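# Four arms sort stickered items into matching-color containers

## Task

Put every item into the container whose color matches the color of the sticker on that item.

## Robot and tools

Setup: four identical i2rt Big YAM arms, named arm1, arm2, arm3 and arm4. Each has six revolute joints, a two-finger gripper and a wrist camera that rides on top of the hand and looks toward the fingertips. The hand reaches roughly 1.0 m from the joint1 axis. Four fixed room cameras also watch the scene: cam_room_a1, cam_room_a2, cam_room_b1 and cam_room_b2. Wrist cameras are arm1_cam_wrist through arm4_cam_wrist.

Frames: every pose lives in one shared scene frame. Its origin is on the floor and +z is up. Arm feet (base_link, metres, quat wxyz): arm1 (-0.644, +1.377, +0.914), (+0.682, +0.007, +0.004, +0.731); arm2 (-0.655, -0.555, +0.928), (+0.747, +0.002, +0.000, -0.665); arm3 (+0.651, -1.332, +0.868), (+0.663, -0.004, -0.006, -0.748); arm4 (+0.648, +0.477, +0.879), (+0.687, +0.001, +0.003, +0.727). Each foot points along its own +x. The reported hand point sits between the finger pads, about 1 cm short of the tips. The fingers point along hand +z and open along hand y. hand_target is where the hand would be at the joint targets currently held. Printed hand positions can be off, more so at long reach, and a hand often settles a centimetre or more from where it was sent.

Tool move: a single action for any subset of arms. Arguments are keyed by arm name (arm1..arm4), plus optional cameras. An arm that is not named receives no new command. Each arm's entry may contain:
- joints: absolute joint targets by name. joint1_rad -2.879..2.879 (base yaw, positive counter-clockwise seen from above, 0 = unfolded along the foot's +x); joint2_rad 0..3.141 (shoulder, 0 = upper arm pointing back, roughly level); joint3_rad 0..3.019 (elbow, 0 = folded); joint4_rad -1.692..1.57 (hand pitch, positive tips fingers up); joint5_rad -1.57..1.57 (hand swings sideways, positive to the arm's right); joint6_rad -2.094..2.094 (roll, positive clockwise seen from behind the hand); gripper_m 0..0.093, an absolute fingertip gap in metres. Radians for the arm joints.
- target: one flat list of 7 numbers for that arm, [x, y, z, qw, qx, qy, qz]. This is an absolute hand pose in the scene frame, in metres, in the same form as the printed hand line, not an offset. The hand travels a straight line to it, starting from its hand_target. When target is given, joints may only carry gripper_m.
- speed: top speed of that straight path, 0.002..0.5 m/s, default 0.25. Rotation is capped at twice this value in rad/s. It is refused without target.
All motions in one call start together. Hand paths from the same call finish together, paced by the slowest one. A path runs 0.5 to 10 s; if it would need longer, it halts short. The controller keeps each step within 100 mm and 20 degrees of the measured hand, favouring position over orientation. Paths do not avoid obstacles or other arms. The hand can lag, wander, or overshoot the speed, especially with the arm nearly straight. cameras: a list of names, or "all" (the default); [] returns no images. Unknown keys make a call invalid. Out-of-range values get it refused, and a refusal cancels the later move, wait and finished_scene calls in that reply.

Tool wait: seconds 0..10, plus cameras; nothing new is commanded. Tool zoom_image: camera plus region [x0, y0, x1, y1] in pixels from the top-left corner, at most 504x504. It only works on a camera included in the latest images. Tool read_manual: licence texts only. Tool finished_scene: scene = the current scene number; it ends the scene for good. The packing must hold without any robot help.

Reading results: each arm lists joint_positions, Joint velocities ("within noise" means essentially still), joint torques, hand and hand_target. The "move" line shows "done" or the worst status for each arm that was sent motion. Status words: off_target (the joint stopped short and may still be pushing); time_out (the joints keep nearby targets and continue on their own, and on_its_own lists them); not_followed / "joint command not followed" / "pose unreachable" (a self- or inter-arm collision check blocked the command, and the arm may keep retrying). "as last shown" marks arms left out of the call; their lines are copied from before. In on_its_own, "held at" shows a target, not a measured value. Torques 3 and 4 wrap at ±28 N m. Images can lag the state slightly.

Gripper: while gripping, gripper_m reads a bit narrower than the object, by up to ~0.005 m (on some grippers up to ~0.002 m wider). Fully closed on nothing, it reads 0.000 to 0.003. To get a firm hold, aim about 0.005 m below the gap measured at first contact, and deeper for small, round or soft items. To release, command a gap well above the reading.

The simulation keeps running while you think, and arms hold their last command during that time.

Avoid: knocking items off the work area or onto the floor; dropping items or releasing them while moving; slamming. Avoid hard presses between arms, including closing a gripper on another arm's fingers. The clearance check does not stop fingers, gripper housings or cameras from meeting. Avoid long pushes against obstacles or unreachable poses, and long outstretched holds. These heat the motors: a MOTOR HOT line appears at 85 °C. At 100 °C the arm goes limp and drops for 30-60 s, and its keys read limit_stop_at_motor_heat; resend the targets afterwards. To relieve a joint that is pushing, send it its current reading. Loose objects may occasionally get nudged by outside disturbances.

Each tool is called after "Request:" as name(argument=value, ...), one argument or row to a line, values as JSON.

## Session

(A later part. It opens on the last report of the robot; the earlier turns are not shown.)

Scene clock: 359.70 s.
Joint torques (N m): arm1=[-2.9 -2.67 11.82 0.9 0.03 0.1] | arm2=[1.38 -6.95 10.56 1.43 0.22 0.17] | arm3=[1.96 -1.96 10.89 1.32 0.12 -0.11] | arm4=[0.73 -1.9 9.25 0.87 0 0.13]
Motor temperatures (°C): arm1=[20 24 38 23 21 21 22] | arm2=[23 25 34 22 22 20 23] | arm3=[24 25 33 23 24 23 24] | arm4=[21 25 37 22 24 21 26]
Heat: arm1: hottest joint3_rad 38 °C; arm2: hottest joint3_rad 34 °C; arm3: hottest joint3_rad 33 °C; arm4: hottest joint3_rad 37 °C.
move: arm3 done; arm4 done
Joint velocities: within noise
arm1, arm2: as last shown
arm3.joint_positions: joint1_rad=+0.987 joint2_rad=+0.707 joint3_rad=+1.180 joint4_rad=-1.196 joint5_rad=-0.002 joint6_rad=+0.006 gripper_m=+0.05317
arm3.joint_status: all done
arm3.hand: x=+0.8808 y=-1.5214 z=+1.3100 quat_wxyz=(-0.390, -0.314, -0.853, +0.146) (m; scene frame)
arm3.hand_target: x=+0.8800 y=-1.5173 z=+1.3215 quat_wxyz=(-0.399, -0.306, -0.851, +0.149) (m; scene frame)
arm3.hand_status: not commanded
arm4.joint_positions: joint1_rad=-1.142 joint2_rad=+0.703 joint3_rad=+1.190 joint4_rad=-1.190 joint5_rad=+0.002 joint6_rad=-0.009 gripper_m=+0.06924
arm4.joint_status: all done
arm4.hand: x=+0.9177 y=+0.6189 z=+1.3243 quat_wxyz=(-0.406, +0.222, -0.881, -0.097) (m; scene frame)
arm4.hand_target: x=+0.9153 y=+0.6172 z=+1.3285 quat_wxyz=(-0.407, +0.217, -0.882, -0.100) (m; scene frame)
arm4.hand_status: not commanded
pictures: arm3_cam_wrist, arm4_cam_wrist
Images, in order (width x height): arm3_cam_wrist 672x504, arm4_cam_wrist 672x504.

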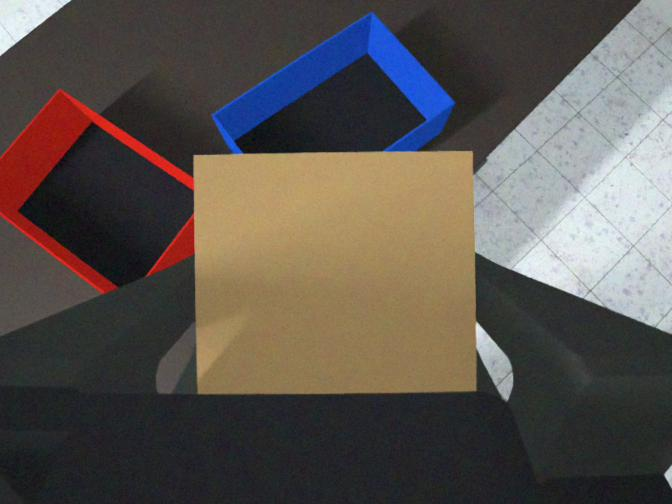

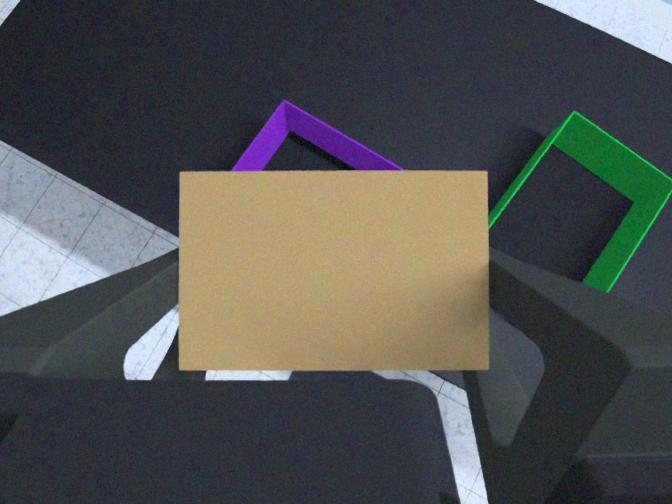

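Request:
move(
  arm3={"target": [1.165, -1.757, 1.0, 0.3175, 0.3219, 0.8844, -0.1156], "speed": 0.3},
  arm4={"target": [1.108, 0.717, 1.0, 0.3321, -0.2241, 0.9126, 0.0816], "speed": 0.3},
  cameras=["arm3_cam_wrist","arm4_cam_wrist"],
)

Request:
move(
  arm3={"target": [1.167, -1.759, 0.86, 0.3175, 0.3219, 0.8844, -0.1156], "speed": 0.2},
  arm4={"target": [1.108, 0.717, 0.86, 0.3321, -0.2241, 0.9126, 0.0816], "speed": 0.2},
  cameras=["arm3_cam_wrist","arm4_cam_wrist"],
)

Scene clock: 375.67 s.
Joint torques (N m): arm1=[-2.49 -2.49 11.82 1.1 0.03 0.09] | arm2=[1.32 -6.83 10.54 1.44 0.23 0.17] | arm3=[1.85 -19.72 13.01 1.7 -0.07 -0.01] | arm4=[0.21 -13.04 9.69 1.65 -0.07 0.15]
Motor temperatures (°C): arm1=[20 24 38 23 21 21 22] | arm2=[23 25 34 22 22 20 23] | arm3=[24 25 33 23 24 23 25] | arm4=[21 24 39 22 24 21 26]
Heat: arm1: hottest joint3_rad 38 °C; arm2: hottest joint3_rad 34 °C; arm3: hottest joint3_rad 33 °C; arm4: hottest joint3_rad 39 °C.
move: arm3 off_target; arm4 off_target
Joint velocities: within noise
arm1, arm2: as last shown
arm1.hand_target: x=-0.3500 y=+1.1101 z=+1.1400 quat_wxyz=(-0.299, -0.285, -0.906, +0.094) (m; scene frame)
arm3.joint_positions: joint1_rad=+0.987 joint2_rad=+1.794 joint3_rad=+1.276 joint4_rad=-0.447 joint5_rad=-0.003 joint6_rad=+0.006 gripper_m=+0.05317
arm3.joint_status: not commanded
arm3.hand: x=+1.1414 y=-1.7473 z=+0.9675 quat_wxyz=(-0.284, -0.330, -0.894, +0.107) (m; scene frame)
arm3.hand_target: x=+1.1633 y=-1.7556 z=+1.0007 quat_wxyz=(-0.318, -0.322, -0.884, +0.115) (m; scene frame)
arm3.hand_status: off_target (0.041 m and 4.3 deg from the pose sent, 0.482 m and 9.7 deg at the start)
arm4.joint_positions: joint1_rad=-1.142 joint2_rad=+1.432 joint3_rad=+0.839 joint4_rad=-0.326 joint5_rad=+0.002 joint6_rad=-0.009 gripper_m=+0.06924
arm4.joint_status: not commanded
arm4.hand: x=+1.0933 y=+0.7113 z=+0.9819 quat_wxyz=(-0.309, +0.232, -0.920, -0.074) (m; scene frame)
arm4.hand_target: x=+1.1073 y=+0.7167 z=+1.0003 quat_wxyz=(-0.332, +0.224, -0.913, -0.082) (m; scene frame)
arm4.hand_status: off_target (0.024 m and 3.1 deg from the pose sent, 0.389 m and 9.4 deg at the start)
pictures: arm3_cam_wrist, arm4_cam_wrist
Images, in order (width x height): arm3_cam_wrist 672x504, arm4_cam_wrist 672x504.

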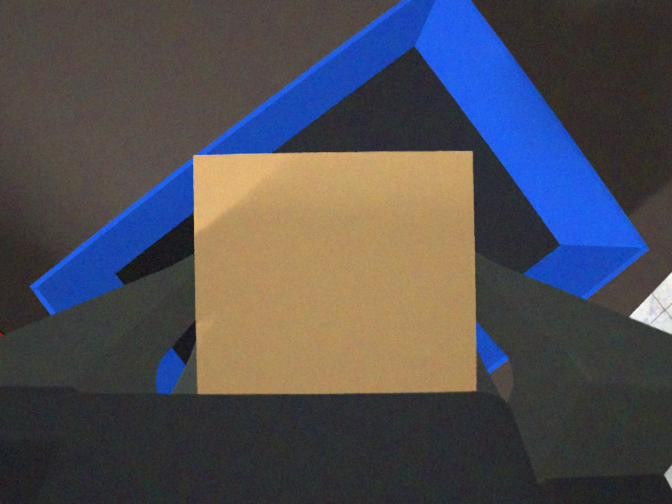

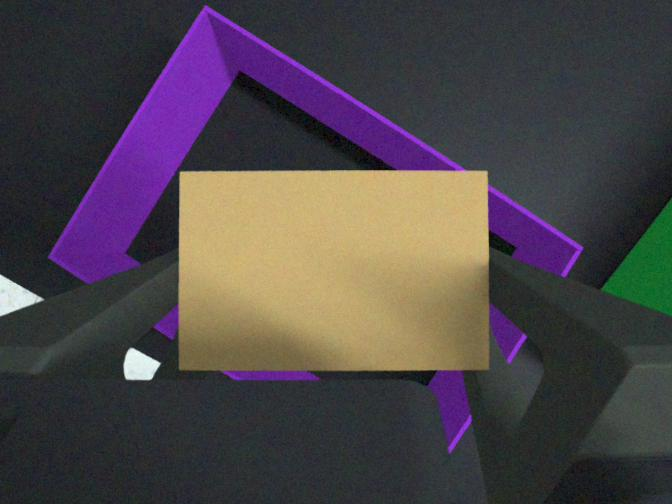

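Scene clock: 377.07 s.
Joint torques (N m): arm1=[-2.67 -2.96 11.73 1.06 -0.01 0.12] | arm2=[1.32 -6.95 10.56 1.43 0.22 0.16] | arm3=[1.96 -21.01 7.57 2 0 0] | arm4=[0.44 -14.27 5.81 1.63 0.01 0.06]
Motor temperatures (°C): arm1=[20 24 38 23 21 21 22] | arm2=[23 25 34 22 22 20 23] | arm3=[24 25 33 23 24 23 25] | arm4=[21 24 39 22 24 21 26]
Heat: arm1: hottest joint3_rad 38 °C; arm2: hottest joint3_rad 34 °C; arm3: hottest joint3_rad 33 °C; arm4: hottest joint3_rad 39 °C.
move: arm3 off_target; arm4 done
Joint velocities: arm1=[within noise] | arm2=[within noise] | arm3=[-0.015 -0.015 -0.046 -0.017 0.007 -0.007 -0.001] | arm4=[within noise]
arm1, arm2: as last shown
arm3.joint_positions: joint1_rad=+0.987 joint2_rad=+2.012 joint3_rad=+1.225 joint4_rad=-0.132 joint5_rad=-0.003 joint6_rad=+0.006 gripper_m=+0.05317
arm3.joint_status: not commanded
arm3.hand: x=+1.1567 y=-1.7617 z=+0.8516 quat_wxyz=(-0.304, -0.327, -0.887, +0.114) (m; scene frame)
arm3.hand_target: x=+1.1668 y=-1.7589 z=+0.8600 quat_wxyz=(-0.317, -0.322, -0.884, +0.115) (m; scene frame)
arm3.hand_status: off_target (0.014 m and 1.7 deg from the pose sent, 0.111 m and 4.3 deg at the start)
arm4.joint_positions: joint1_rad=-1.142 joint2_rad=+1.735 joint3_rad=+0.738 joint4_rad=+0.110 joint5_rad=+0.002 joint6_rad=-0.009 gripper_m=+0.06924
arm4.joint_status: not commanded
arm4.hand: x=+1.1024 y=+0.7160 z=+0.8576 quat_wxyz=(-0.323, +0.231, -0.914, -0.077) (m; scene frame)
arm4.hand_target: x=+1.1079 y=+0.7170 z=+0.8600 quat_wxyz=(-0.332, +0.224, -0.913, -0.082) (m; scene frame)
arm4.hand_status: done (0.006 m and 1.4 deg from the pose sent, 0.123 m and 3.1 deg at the start)
pictures: arm3_cam_wrist, arm4_cam_wrist
Images, in order (width x height): arm3_cam_wrist 672x504, arm4_cam_wrist 672x504.

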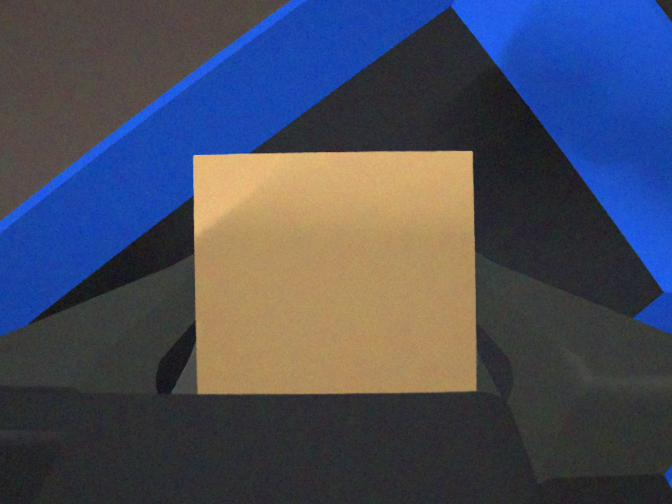

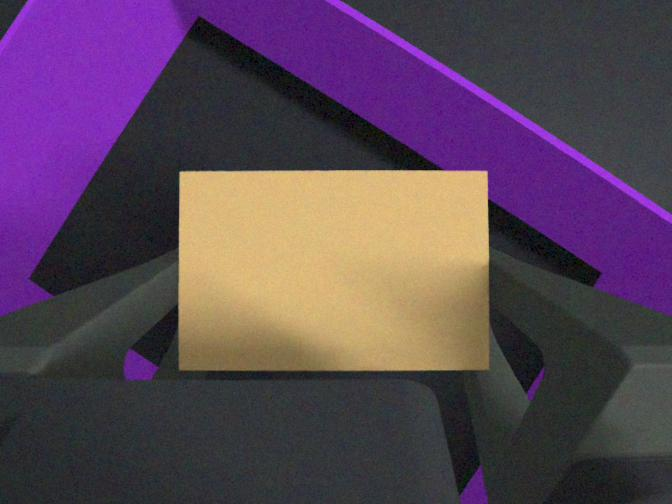

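Request:
move(
  arm3={"target": [1.159, -1.753, 0.79, 0.3175, 0.3219, 0.8844, -0.1156], "speed": 0.12},
  arm4={"target": [1.104, 0.724, 0.785, 0.3321, -0.2241, 0.9126, 0.0816], "speed": 0.12},
  cameras=[],
)

Request:
move(
  arm3={"target": [1.159, -1.753, 0.755, 0.3175, 0.3219, 0.8844, -0.1156], "speed": 0.06},
  arm4={"target": [1.104, 0.724, 0.75, 0.3321, -0.2241, 0.9126, 0.0816], "speed": 0.06},
  cameras=["arm3_cam_wrist","arm4_cam_wrist"],
)

Scene clock: 395.20 s.
Joint torques (N m): arm1=[-2.84 -2.02 11.77 1.02 -0.03 0.09] | arm2=[1.32 -6.83 10.51 1.46 0.22 0.16] | arm3=[1.85 -20.54 6.28 2.09 0.01 -0.01] | arm4=[1.49 -14.92 4.26 1.72 0.22 0.17]
Motor temperatures (°C): arm1=[20 24 38 23 21 21 21] | arm2=[23 25 34 22 22 20 23] | arm3=[24 25 32 23 24 23 25] | arm4=[21 24 36 22 24 21 26]
Heat: arm1: hottest joint3_rad 38 °C; arm2: hottest joint3_rad 34 °C; arm3: hottest joint3_rad 32 °C; arm4: hottest joint3_rad 36 °C.
move: arm3 done; arm4 done
Joint velocities: within noise
arm1, arm2: as last shown
arm3.joint_positions: joint1_rad=+0.987 joint2_rad=+2.125 joint3_rad=+1.186 joint4_rad=+0.031 joint5_rad=-0.003 joint6_rad=+0.006 gripper_m=+0.05317
arm3.joint_status: not commanded
arm3.hand: x=+1.1508 y=-1.7574 z=+0.7884 quat_wxyz=(-0.309, -0.326, -0.886, +0.116) (m; scene frame)
arm3.hand_target: x=+1.1588 y=-1.7529 z=+0.7900 quat_wxyz=(-0.317, -0.322, -0.884, +0.116) (m; scene frame)
arm3.hand_status: done (0.009 m and 1.1 deg from the pose sent, 0.062 m and 1.7 deg at the start)
arm4.joint_positions: joint1_rad=-1.134 joint2_rad=+1.949 joint3_rad=+0.735 joint4_rad=+0.331 joint5_rad=+0.008 joint6_rad=+0.001 gripper_m=+0.06924
arm4.joint_status: not commanded
arm4.hand: x=+1.1015 y=+0.7192 z=+0.7857 quat_wxyz=(-0.326, +0.228, -0.914, -0.078) (m; scene frame)
arm4.hand_target: x=+1.1039 y=+0.7239 z=+0.7850 quat_wxyz=(-0.332, +0.224, -0.913, -0.082) (m; scene frame)
arm4.hand_status: done (0.005 m and 1.0 deg from the pose sent, 0.073 m and 1.4 deg at the start)
pictures: none
No camera images: "cameras" was empty.

Scene clock: 396.37 s.
Joint torques (N m): arm1=[-2.84 -2.49 11.58 1.13 0.01 0.1] | arm2=[1.38 -6.95 10.54 1.42 0.23 0.16] | arm3=[2.08 -20.13 6.49 2.04 0.03 0] | arm4=[1.26 -14.97 4.37 1.58 0.2 0.17]
Motor temperatures (°C): arm1=[20 24 38 23 21 21 21] | arm2=[23 25 34 22 22 20 23] | arm3=[24 25 32 23 24 23 25] | arm4=[21 24 36 22 24 21 26]
Heat: arm1: hottest joint3_rad 38 °C; arm2: hottest joint3_rad 34 °C; arm3: hottest joint3_rad 32 °C; arm4: hottest joint3_rad 36 °C.
move: arm3 off_target; arm4 off_target
Joint velocities: within noise
arm1.joint_positions: joint1_rad=-2.420 joint2_rad=+0.976 joint3_rad=+0.834 joint4_rad=-0.771 joint5_rad=-0.116 joint6_rad=-0.148 gripper_m=+0.09293
arm1.joint_status: not commanded
arm1.hand: x=-0.3466 y=+1.1136 z=+1.1433 quat_wxyz=(-0.306, -0.275, -0.906, +0.096) (m; scene frame)
arm1.hand_target: x=-0.3500 y=+1.1101 z=+1.1400 quat_wxyz=(-0.299, -0.285, -0.906, +0.094) (m; scene frame)
arm1.hand_status: not commanded
arm2.joint_positions: joint1_rad=+1.009 joint2_rad=+1.013 joint3_rad=+0.825 joint4_rad=-0.717 joint5_rad=+0.088 joint6_rad=+0.108 gripper_m=+0.09290
arm2.joint_status: not commanded
arm2.hand: x=-0.2962 y=-0.7447 z=+1.1515 quat_wxyz=(-0.315, -0.272, -0.904, +0.094) (m; scene frame)
arm2.hand_target: x=-0.3001 y=-0.7401 z=+1.1402 quat_wxyz=(-0.300, -0.274, -0.909, +0.091) (m; scene frame)
arm2.hand_status: not commanded
arm3.joint_positions: joint1_rad=+0.987 joint2_rad=+2.194 joint3_rad=+1.186 joint4_rad=+0.100 joint5_rad=-0.003 joint6_rad=+0.006 gripper_m=+0.05317
arm3.joint_status: not commanded
arm3.hand: x=+1.1486 y=-1.7561 z=+0.7550 quat_wxyz=(-0.309, -0.327, -0.886, +0.116) (m; scene frame)
arm3.hand_target: x=+1.1588 y=-1.7529 z=+0.7551 quat_wxyz=(-0.317, -0.322, -0.884, +0.116) (m; scene frame)
arm3.hand_status: off_target (0.011 m and 1.2 deg from the pose sent, 0.035 m and 1.1 deg at the start)
arm4.joint_positions: joint1_rad=-1.134 joint2_rad=+2.051 joint3_rad=+0.735 joint4_rad=+0.424 joint5_rad=+0.008 joint6_rad=+0.002 gripper_m=+0.06924
arm4.joint_status: not commanded
arm4.hand: x=+1.0955 y=+0.7159 z=+0.7502 quat_wxyz=(-0.321, +0.229, -0.916, -0.077) (m; scene frame)
arm4.hand_target: x=+1.1037 y=+0.7239 z=+0.7503 quat_wxyz=(-0.332, +0.224, -0.913, -0.082) (m; scene frame)
arm4.hand_status: off_target (0.012 m and 1.5 deg from the pose sent, 0.036 m and 1.0 deg at the start)
pictures: arm3_cam_wrist, arm4_cam_wrist
Images, in order (width x height): arm3_cam_wrist 672x504, arm4_cam_wrist 672x504.

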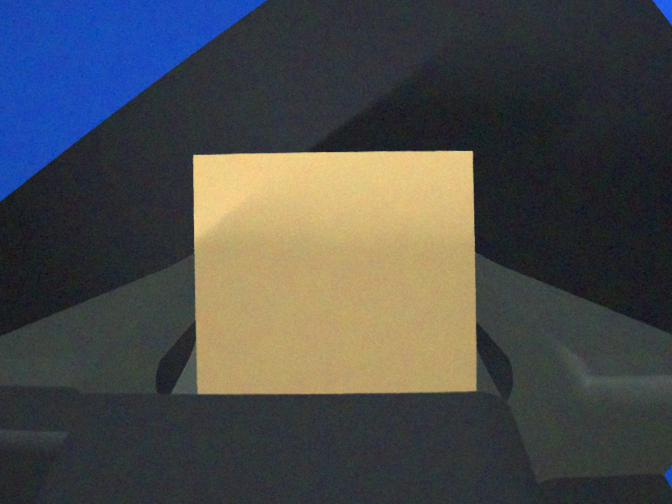

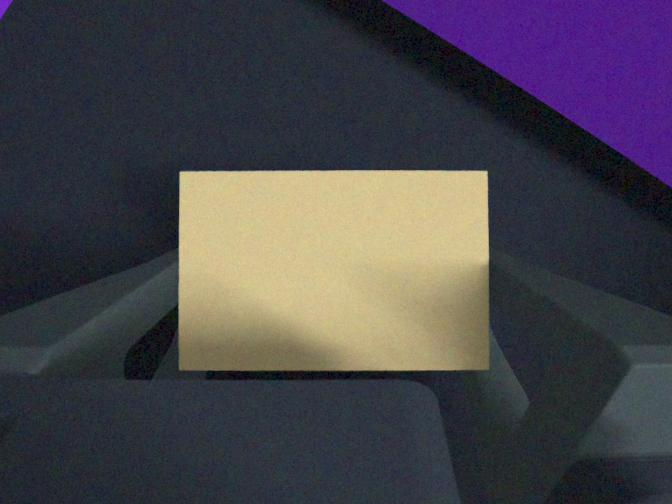

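Request:
move(
  arm3={"target": [1.159, -1.753, 0.746, 0.3175, 0.3219, 0.8844, -0.1156], "speed": 0.04},
  arm4={"target": [1.104, 0.724, 0.741, 0.3321, -0.2241, 0.9126, 0.0816], "speed": 0.04},
  cameras=[],
)

Request:
move(
  arm3={"target": [1.159, -1.753, 0.738, 0.3175, 0.3219, 0.8844, -0.1156], "speed": 0.04},
  arm4={"target": [1.104, 0.724, 0.733, 0.3321, -0.2241, 0.9126, 0.0816], "speed": 0.04},
  cameras=["arm3_cam_wrist","arm4_cam_wrist"],
)

Scene clock: 403.87 s.
Joint torques (N m): arm1=[-2.96 -2.32 11.77 1.13 0.01 0.1] | arm2=[1.38 -6.83 10.55 1.43 0.22 0.16] | arm3=[1.96 -18.67 6.76 2.02 0.03 0] | arm4=[1.26 -14.8 4.67 1.74 0.18 0.19]
Motor temperatures (°C): arm1=[20 24 38 23 21 21 21] | arm2=[23 25 34 22 22 20 23] | arm3=[24 25 31 23 24 23 25] | arm4=[21 24 35 22 24 21 26]
Heat: arm1: hottest joint3_rad 38 °C; arm2: hottest joint3_rad 34 °C; arm3: hottest joint3_rad 31 °C; arm4: hottest joint3_rad 35 °C.
move: arm3 off_target; arm4 off_target
Joint velocities: within noise
arm1, arm2: as last shown
arm3.joint_positions: joint1_rad=+0.987 joint2_rad=+2.199 joint3_rad=+1.186 joint4_rad=+0.117 joint5_rad=-0.003 joint6_rad=+0.006 gripper_m=+0.05317
arm3.joint_status: not commanded
arm3.hand: x=+1.1502 y=-1.7574 z=+0.7545 quat_wxyz=(-0.314, -0.326, -0.884, +0.118) (m; scene frame)
arm3.hand_target: x=+1.1585 y=-1.7527 z=+0.7460 quat_wxyz=(-0.317, -0.322, -0.884, +0.116) (m; scene frame)
arm3.hand_status: off_target (0.013 m and 0.6 deg from the pose sent, 0.014 m and 1.2 deg at the start)
arm4.joint_positions: joint1_rad=-1.134 joint2_rad=+2.075 joint3_rad=+0.735 joint4_rad=+0.447 joint5_rad=+0.008 joint6_rad=+0.002 gripper_m=+0.06924
arm4.joint_status: not commanded
arm4.hand: x=+1.0937 y=+0.7149 z=+0.7420 quat_wxyz=(-0.321, +0.229, -0.916, -0.077) (m; scene frame)
arm4.hand_target: x=+1.1036 y=+0.7239 z=+0.7414 quat_wxyz=(-0.332, +0.224, -0.913, -0.082) (m; scene frame)
arm4.hand_status: off_target (0.014 m and 1.6 deg from the pose sent, 0.015 m and 1.5 deg at the start)
pictures: none
No camera images: "cameras" was empty.

Scene clock: 404.83 s.
Joint torques (N m): arm1=[-2.43 -2.26 11.95 1.03 0.03 0.08] | arm2=[1.32 -6.95 10.52 1.43 0.22 0.16] | arm3=[1.9 -17.67 6.89 1.94 0.03 0.02] | arm4=[1.2 -14.45 4.34 1.7 0.22 0.17]
Motor temperatures (°C): arm1=[20 24 38 23 21 21 21] | arm2=[23 25 34 22 22 20 23] | arm3=[24 25 31 23 24 23 25] | arm4=[21 24 35 22 24 21 26]
Heat: arm1: hottest joint3_rad 38 °C; arm2: hottest joint3_rad 34 °C; arm3: hottest joint3_rad 31 °C; arm4: hottest joint3_rad 35 °C.
move: arm3 off_target; arm4 off_target
Joint velocities: within noise
arm1, arm2: as last shown
arm3.joint_positions: joint1_rad=+0.987 joint2_rad=+2.204 joint3_rad=+1.186 joint4_rad=+0.135 joint5_rad=-0.003 joint6_rad=+0.006 gripper_m=+0.05317
arm3.joint_status: not commanded
arm3.hand: x=+1.1520 y=-1.7589 z=+0.7544 quat_wxyz=(-0.320, -0.325, -0.882, +0.120) (m; scene frame)
arm3.hand_target: x=+1.1582 y=-1.7525 z=+0.7383 quat_wxyz=(-0.317, -0.322, -0.884, +0.116) (m; scene frame)
arm3.hand_status: off_target (0.019 m and 0.7 deg from the pose sent, 0.019 m and 0.6 deg at the start)
arm4.joint_positions: joint1_rad=-1.133 joint2_rad=+2.096 joint3_rad=+0.745 joint4_rad=+0.468 joint5_rad=+0.008 joint6_rad=+0.002 gripper_m=+0.06924
arm4.joint_status: not commanded
arm4.hand: x=+1.0970 y=+0.7168 z=+0.7374 quat_wxyz=(-0.325, +0.228, -0.914, -0.078) (m; scene frame)
arm4.hand_target: x=+1.1036 y=+0.7239 z=+0.7333 quat_wxyz=(-0.332, +0.224, -0.913, -0.082) (m; scene frame)
arm4.hand_status: off_target (0.011 m and 1.1 deg from the pose sent, 0.016 m and 1.6 deg at the start)
pictures: arm3_cam_wrist, arm4_cam_wrist
Images, in order (width x height): arm3_cam_wrist 672x504, arm4_cam_wrist 672x504.

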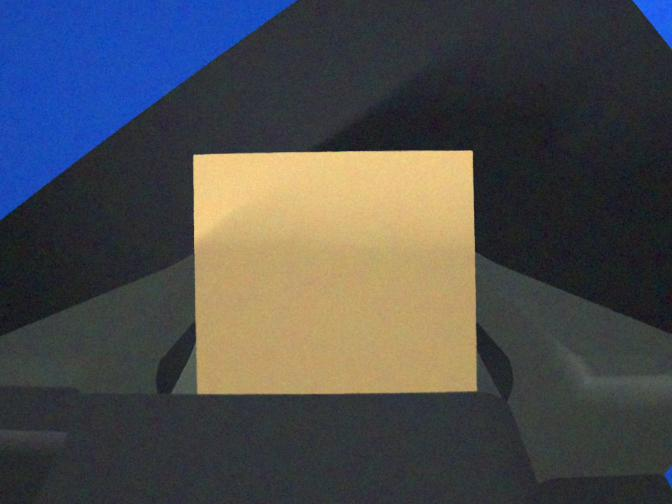

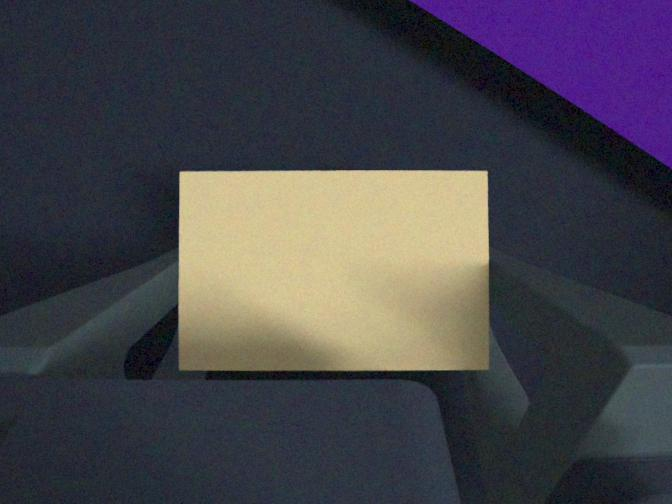

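Request:
move(
  arm3={"target": [1.153, -1.756, 0.747, 0.3062, 0.3234, 0.8886, -0.1115], "speed": 0.04},
  arm4={"target": [1.104, 0.724, 0.725, 0.3321, -0.2241, 0.9126, 0.0816], "speed": 0.04},
  cameras=[],
)

Request:
move(
  arm4={"target": [1.104, 0.724, 0.717, 0.3321, -0.2241, 0.9126, 0.0816], "speed": 0.04},
  cameras=["arm3_cam_wrist","arm4_cam_wrist"],
)

Scene clock: 410.47 s.
Joint torques (N m): arm1=[-2.96 -2.78 11.88 1.14 0.01 0.14] | arm2=[1.32 -7.06 10.58 1.43 0.23 0.16] | arm3=[1.26 -19.9 6.95 0.32 -0.19 -0.08] | arm4=[1.32 -12.98 4.14 1.59 0.13 0.19]
Motor temperatures (°C): arm1=[20 24 38 23 21 21 21] | arm2=[23 25 34 22 22 20 23] | arm3=[24 25 31 23 24 23 25] | arm4=[21 24 34 22 24 21 26]
Heat: arm1: hottest joint3_rad 38 °C; arm2: hottest joint3_rad 34 °C; arm3: hottest joint3_rad 31 °C; arm4: hottest joint3_rad 34 °C.
move: arm3 done; arm4 off_target
Joint velocities: within noise
arm1, arm2: as last shown
arm3.joint_positions: joint1_rad=+0.987 joint2_rad=+2.204 joint3_rad=+1.190 joint4_rad=+0.118 joint5_rad=-0.004 joint6_rad=+0.006 gripper_m=+0.05317
arm3.joint_status: not commanded
arm3.hand: x=+1.1514 y=-1.7581 z=+0.7533 quat_wxyz=(-0.315, -0.325, -0.884, +0.117) (m; scene frame)
arm3.hand_target: x=+1.1528 y=-1.7559 z=+0.7470 quat_wxyz=(-0.306, -0.323, -0.888, +0.112) (m; scene frame)
arm3.hand_status: done (0.007 m and 1.3 deg from the pose sent, 0.008 m and 2.0 deg at the start)
arm4.joint_positions: joint1_rad=-1.133 joint2_rad=+2.107 joint3_rad=+0.751 joint4_rad=+0.492 joint5_rad=+0.010 joint6_rad=+0.002 gripper_m=+0.06924
arm4.joint_status: not commanded
arm4.hand: x=+1.1018 y=+0.7190 z=+0.7374 quat_wxyz=(-0.334, +0.227, -0.911, -0.079) (m; scene frame)
arm4.hand_target: x=+1.1035 y=+0.7238 z=+0.7253 quat_wxyz=(-0.332, +0.224, -0.913, -0.082) (m; scene frame)
arm4.hand_status: off_target (0.014 m and 0.5 deg from the pose sent, 0.016 m and 1.0 deg at the start)
pictures: none
No camera images: "cameras" was empty.

Scene clock: 411.43 s.
Joint torques (N m): arm1=[-2.84 -2.55 11.75 0.98 0.01 0.13] | arm2=[1.44 -6.89 10.55 1.42 0.22 0.16] | arm3=[1.2 -20.01 6.9 0.36 -0.18 -0.09] | arm4=[1.14 -12.63 4.15 1.37 0.11 0.17]
Motor temperatures (°C): arm1=[20 24 38 23 21 21 21] | arm2=[23 25 34 22 22 20 23] | arm3=[24 25 31 23 24 23 25] | arm4=[21 24 34 22 24 21 26]
Heat: arm1: hottest joint3_rad 38 °C; arm2: hottest joint3_rad 34 °C; arm3: hottest joint3_rad 31 °C; arm4: hottest joint3_rad 34 °C.
move: arm4 off_target
Joint velocities: within noise
arm1, arm2, arm3: as last shown
arm3.hand: x=+1.1513 y=-1.7580 z=+0.7533 quat_wxyz=(-0.315, -0.326, -0.884, +0.117) (m; scene frame)
arm3.hand_target: x=+1.1528 y=-1.7559 z=+0.7470 quat_wxyz=(-0.306, -0.323, -0.888, +0.111) (m; scene frame)
arm4.joint_positions: joint1_rad=-1.133 joint2_rad=+2.117 joint3_rad=+0.758 joint4_rad=+0.516 joint5_rad=+0.011 joint6_rad=+0.002 gripper_m=+0.06924
arm4.joint_status: not commanded
arm4.hand: x=+1.1064 y=+0.7213 z=+0.7377 quat_wxyz=(-0.344, +0.226, -0.908, -0.081) (m; scene frame)
arm4.hand_target: x=+1.1031 y=+0.7235 z=+0.7178 quat_wxyz=(-0.332, +0.224, -0.913, -0.081) (m; scene frame)
arm4.hand_status: off_target (0.021 m and 1.5 deg from the pose sent, 0.021 m and 0.5 deg at the start)
pictures: arm3_cam_wrist, arm4_cam_wrist
Images, in order (width x height): arm3_cam_wrist 672x504, arm4_cam_wrist 672x504.

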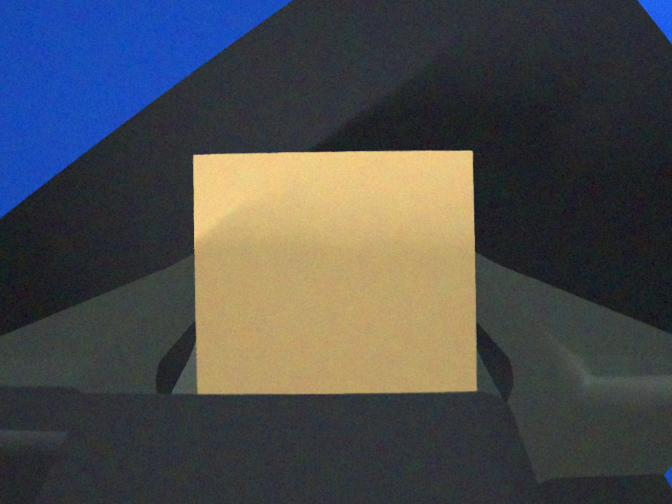

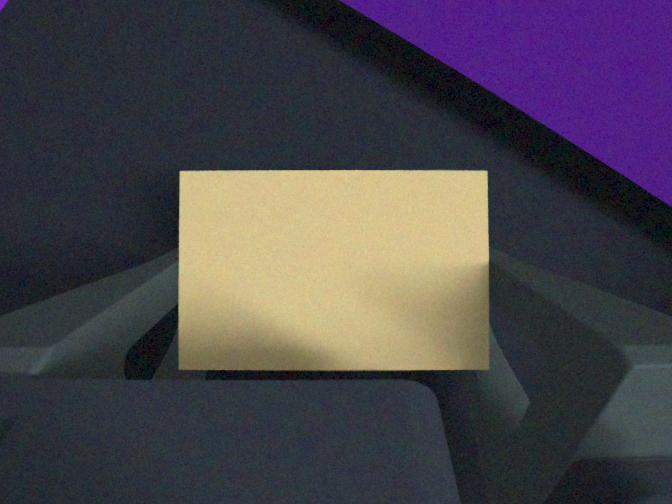

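Request:
move(
  arm4={"target": [1.1015, 0.7205, 0.730, 0.3162, -0.2255, 0.9182, 0.0777], "speed": 0.04},
  cameras=[],
)

Request:
move(
  arm3={"joints": {"gripper_m": 0.082}},
  arm4={"joints": {"gripper_m": 0.088}},
  cameras=["arm3_cam_wrist","arm4_cam_wrist"],
)

Scene clock: 416.77 s.
Joint torques (N m): arm1=[-2.55 -2.67 11.82 1.05 0.02 0.13] | arm2=[1.38 -6.83 10.54 1.43 0.23 0.17] | arm3=[1.38 -20.07 6.94 0.36 -0.18 -0.07] | arm4=[0.91 -16.09 3.11 0.18 0.01 0.12]
Motor temperatures (°C): arm1=[20 24 38 23 21 21 21] | arm2=[23 25 34 22 22 20 23] | arm3=[24 25 31 23 24 23 25] | arm4=[21 24 34 22 24 21 27]
Heat: arm1: hottest joint3_rad 38 °C; arm2: hottest joint3_rad 34 °C; arm3: hottest joint3_rad 31 °C; arm4: hottest joint3_rad 34 °C.
move: arm4 done
Joint velocities: within noise
arm1, arm2, arm3: as last shown
arm4.joint_positions: joint1_rad=-1.133 joint2_rad=+2.109 joint3_rad=+0.770 joint4_rad=+0.466 joint5_rad=+0.011 joint6_rad=+0.002 gripper_m=+0.06924
arm4.joint_status: not commanded
arm4.hand: x=+1.1063 y=+0.7213 z=+0.7369 quat_wxyz=(-0.330, +0.227, -0.913, -0.078) (m; scene frame)
arm4.hand_target: x=+1.1013 y=+0.7204 z=+0.7301 quat_wxyz=(-0.316, +0.226, -0.918, -0.078) (m; scene frame)
arm4.hand_status: done (0.008 m and 1.8 deg from the pose sent, 0.009 m and 3.4 deg at the start)
pictures: none
No camera images: "cameras" was empty.

Scene clock: 417.30 s.
Joint torques (N m): arm1=[-3.49 -3.37 11.67 0.91 0.03 0.13] | arm2=[1.38 -6.89 10.55 1.43 0.23 0.17] | arm3=[1.26 -19.84 6.95 0.95 -0.08 -0.09] | arm4=[0.73 -16.32 3.1 0.13 0.02 0.14]
Motor temperatures (°C): arm1=[20 24 38 23 21 21 21] | arm2=[23 25 34 22 22 20 23] | arm3=[24 25 31 23 24 23 25] | arm4=[21 24 34 22 24 21 26]
Heat: arm1: hottest joint3_rad 38 °C; arm2: hottest joint3_rad 34 °C; arm3: hottest joint3_rad 31 °C; arm4: hottest joint3_rad 34 °C.
move: arm3 done; arm4 done
Joint velocities: within noise
arm1, arm2: as last shown
arm3.joint_positions: joint1_rad=+0.987 joint2_rad=+2.205 joint3_rad=+1.190 joint4_rad=+0.103 joint5_rad=-0.007 joint6_rad=+0.006 gripper_m=+0.08197
arm3.joint_status: all done
arm3.hand: x=+1.1493 y=-1.7557 z=+0.7505 quat_wxyz=(-0.308, -0.326, -0.887, +0.113) (m; scene frame)
arm3.hand_target: x=+1.1528 y=-1.7559 z=+0.7471 quat_wxyz=(-0.306, -0.323, -0.888, +0.111) (m; scene frame)
arm3.hand_status: not commanded
arm4.joint_positions: joint1_rad=-1.133 joint2_rad=+2.108 joint3_rad=+0.770 joint4_rad=+0.464 joint5_rad=+0.010 joint6_rad=+0.002 gripper_m=+0.08790
arm4.joint_status: all done
arm4.hand: x=+1.1058 y=+0.7216 z=+0.7367 quat_wxyz=(-0.329, +0.228, -0.913, -0.078) (m; scene frame)
arm4.hand_target: x=+1.1014 y=+0.7204 z=+0.7301 quat_wxyz=(-0.316, +0.226, -0.918, -0.078) (m; scene frame)
arm4.hand_status: not commanded
pictures: arm3_cam_wrist, arm4_cam_wrist
Images, in order (width x height): arm3_cam_wrist 672x504, arm4_cam_wrist 672x504.

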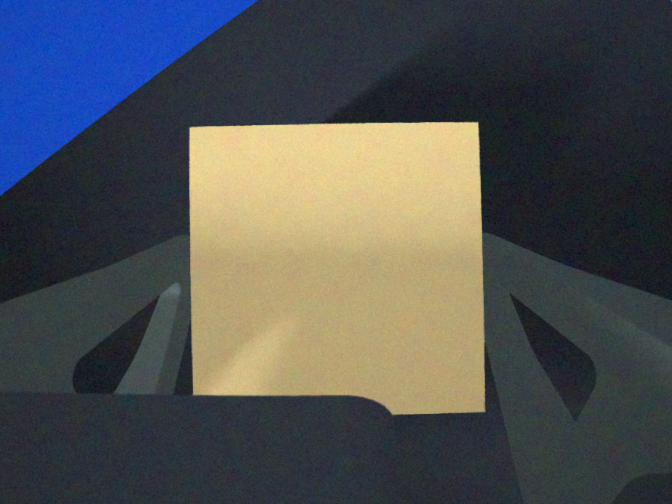

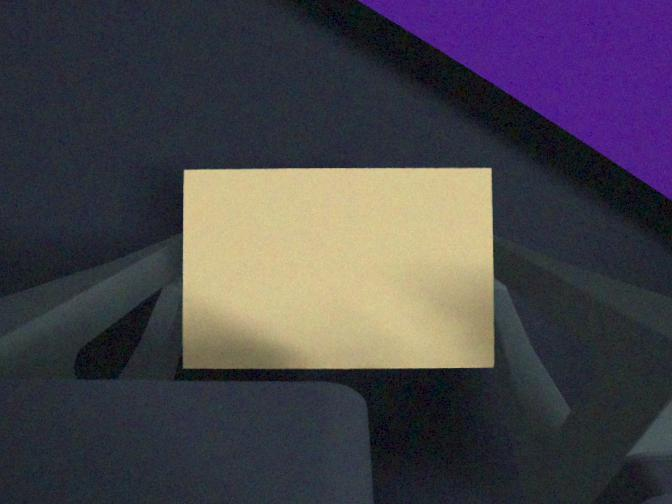

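Request:
move(
  arm3={"target": [1.115, -1.724, 0.817, 0.3062, 0.3234, 0.8886, -0.1115], "speed": 0.12},
  arm4={"target": [1.057, 0.697, 0.803, 0.3162, -0.2255, 0.9182, 0.0777], "speed": 0.12},
  cameras=[],
)

Request:
move(
  arm3={"target": [1.08, -1.694, 1.05, 0.3062, 0.3234, 0.8886, -0.1115], "speed": 0.3},
  arm4={"target": [1.03, 0.683, 1.05, 0.3162, -0.2255, 0.9182, 0.0777], "speed": 0.3},
  cameras=["arm3_cam_wrist","arm4_cam_wrist"],
)

Scene clock: 425.10 s.
Joint torques (N m): arm1=[-3.25 -2.9 11.93 0.94 0.02 0.08] | arm2=[1.26 -6.83 10.54 1.44 0.22 0.16] | arm3=[1.08 -19.31 5.64 0.92 0.08 -0.1] | arm4=[1.03 -14.33 3.59 0.51 -0.03 0.14]
Motor temperatures (°C): arm1=[20 24 38 23 21 21 21] | arm2=[23 25 34 22 22 20 23] | arm3=[24 26 30 23 24 23 25] | arm4=[21 24 33 22 24 21 26]
Heat: arm1: hottest joint3_rad 38 °C; arm2: hottest joint3_rad 34 °C; arm3: hottest joint3_rad 30 °C; arm4: hottest joint3_rad 33 °C.
move: arm3 done; arm4 done
Joint velocities: within noise
arm1, arm2: as last shown
arm3.joint_positions: joint1_rad=+0.987 joint2_rad=+1.991 joint3_rad=+1.038 joint4_rad=+0.043 joint5_rad=-0.012 joint6_rad=+0.006 gripper_m=+0.08197
arm3.joint_status: not commanded
arm3.hand: x=+1.1173 y=-1.7266 z=+0.8167 quat_wxyz=(-0.310, -0.325, -0.886, +0.112) (m; scene frame)
arm3.hand_target: x=+1.1150 y=-1.7240 z=+0.8170 quat_wxyz=(-0.306, -0.323, -0.888, +0.111) (m; scene frame)
arm3.hand_status: done (0.003 m and 0.5 deg from the pose sent, 0.081 m and 0.5 deg at the start)
arm4.joint_positions: joint1_rad=-1.133 joint2_rad=+1.836 joint3_rad=+0.602 joint4_rad=+0.339 joint5_rad=+0.012 joint6_rad=+0.002 gripper_m=+0.08791
arm4.joint_status: not commanded
arm4.hand: x=+1.0598 y=+0.6961 z=+0.8022 quat_wxyz=(-0.320, +0.228, -0.916, -0.075) (m; scene frame)
arm4.hand_target: x=+1.0570 y=+0.6970 z=+0.8029 quat_wxyz=(-0.316, +0.226, -0.918, -0.078) (m; scene frame)
arm4.hand_status: done (0.003 m and 0.7 deg from the pose sent, 0.086 m and 1.7 deg at the start)
pictures: none
No camera images: "cameras" was empty.

Scene clock: 426.67 s.
Joint torques (N m): arm1=[-2.43 -2.49 11.9 0.99 -0.03 0.07] | arm2=[1.38 -6.89 10.54 1.42 0.22 0.16] | arm3=[0.79 -13.63 12.59 0.87 -0.03 -0.11] | arm4=[1.2 -7.36 11.12 0.61 -0.02 0.15]
Motor temperatures (°C): arm1=[20 24 38 23 21 21 21] | arm2=[23 25 34 22 22 20 23] | arm3=[24 26 30 23 24 23 24] | arm4=[21 24 33 22 24 21 26]
Heat: arm1: hottest joint3_rad 38 °C; arm2: hottest joint3_rad 34 °C; arm3: hottest joint3_rad 30 °C; arm4: hottest joint3_rad 33 °C.
move: arm3 off_target; arm4 off_target
Joint velocities: within noise
arm1.joint_positions: joint1_rad=-2.420 joint2_rad=+0.976 joint3_rad=+0.834 joint4_rad=-0.771 joint5_rad=-0.116 joint6_rad=-0.148 gripper_m=+0.09293
arm1.joint_status: not commanded
arm1.hand: x=-0.3466 y=+1.1136 z=+1.1433 quat_wxyz=(-0.306, -0.275, -0.906, +0.096) (m; scene frame)
arm1.hand_target: x=-0.3500 y=+1.1101 z=+1.1400 quat_wxyz=(-0.299, -0.285, -0.906, +0.094) (m; scene frame)
arm1.hand_status: not commanded
arm2.joint_positions: joint1_rad=+1.009 joint2_rad=+1.013 joint3_rad=+0.825 joint4_rad=-0.717 joint5_rad=+0.088 joint6_rad=+0.108 gripper_m=+0.09290
arm2.joint_status: not commanded
arm2.hand: x=-0.2962 y=-0.7447 z=+1.1515 quat_wxyz=(-0.315, -0.272, -0.904, +0.094) (m; scene frame)
arm2.hand_target: x=-0.3001 y=-0.7401 z=+1.1402 quat_wxyz=(-0.300, -0.274, -0.909, +0.091) (m; scene frame)
arm2.hand_status: not commanded
arm3.joint_positions: joint1_rad=+0.987 joint2_rad=+1.483 joint3_rad=+1.066 joint4_rad=-0.529 joint5_rad=-0.012 joint6_rad=+0.005 gripper_m=+0.08197
arm3.joint_status: not commanded
arm3.hand: x=+1.0704 y=-1.6839 z=+1.0325 quat_wxyz=(-0.293, -0.327, -0.892, +0.106) (m; scene frame)
arm3.hand_target: x=+1.0794 y=-1.6936 z=+1.0502 quat_wxyz=(-0.306, -0.323, -0.888, +0.112) (m; scene frame)
arm3.hand_status: off_target (0.022 m and 1.7 deg from the pose sent, 0.239 m and 0.5 deg at the start)
arm4.joint_positions: joint1_rad=-1.133 joint2_rad=+1.126 joint3_rad=+0.734 joint4_rad=-0.525 joint5_rad=+0.012 joint6_rad=+0.003 gripper_m=+0.08791
arm4.joint_status: not commanded
arm4.hand: x=+1.0221 y=+0.6761 z=+1.0374 quat_wxyz=(-0.310, +0.229, -0.920, -0.072) (m; scene frame)
arm4.hand_target: x=+1.0296 y=+0.6828 z=+1.0501 quat_wxyz=(-0.316, +0.226, -0.918, -0.078) (m; scene frame)
arm4.hand_status: off_target (0.016 m and 1.0 deg from the pose sent, 0.250 m and 0.7 deg at the start)
pictures: arm3_cam_wrist, arm4_cam_wrist
Images, in order (width x height): arm3_cam_wrist 672x504, arm4_cam_wrist 672x504.

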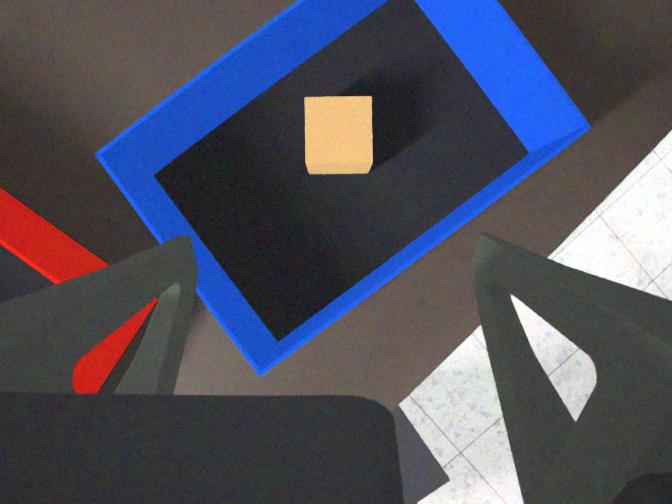

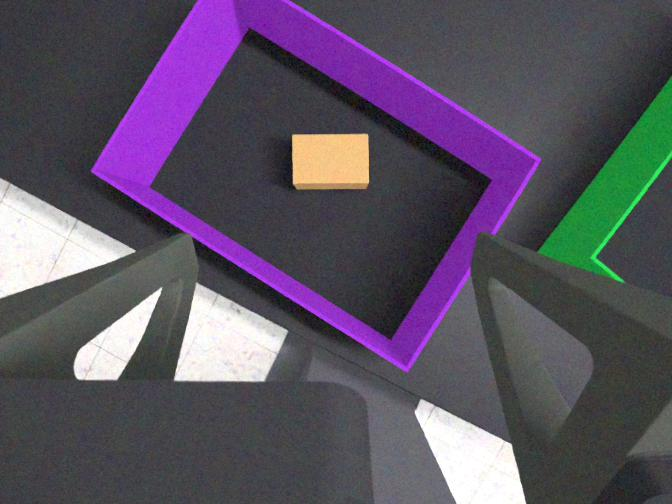

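Request:
finished_scene(
  scene=3,
)

The scene is finished: the task was done.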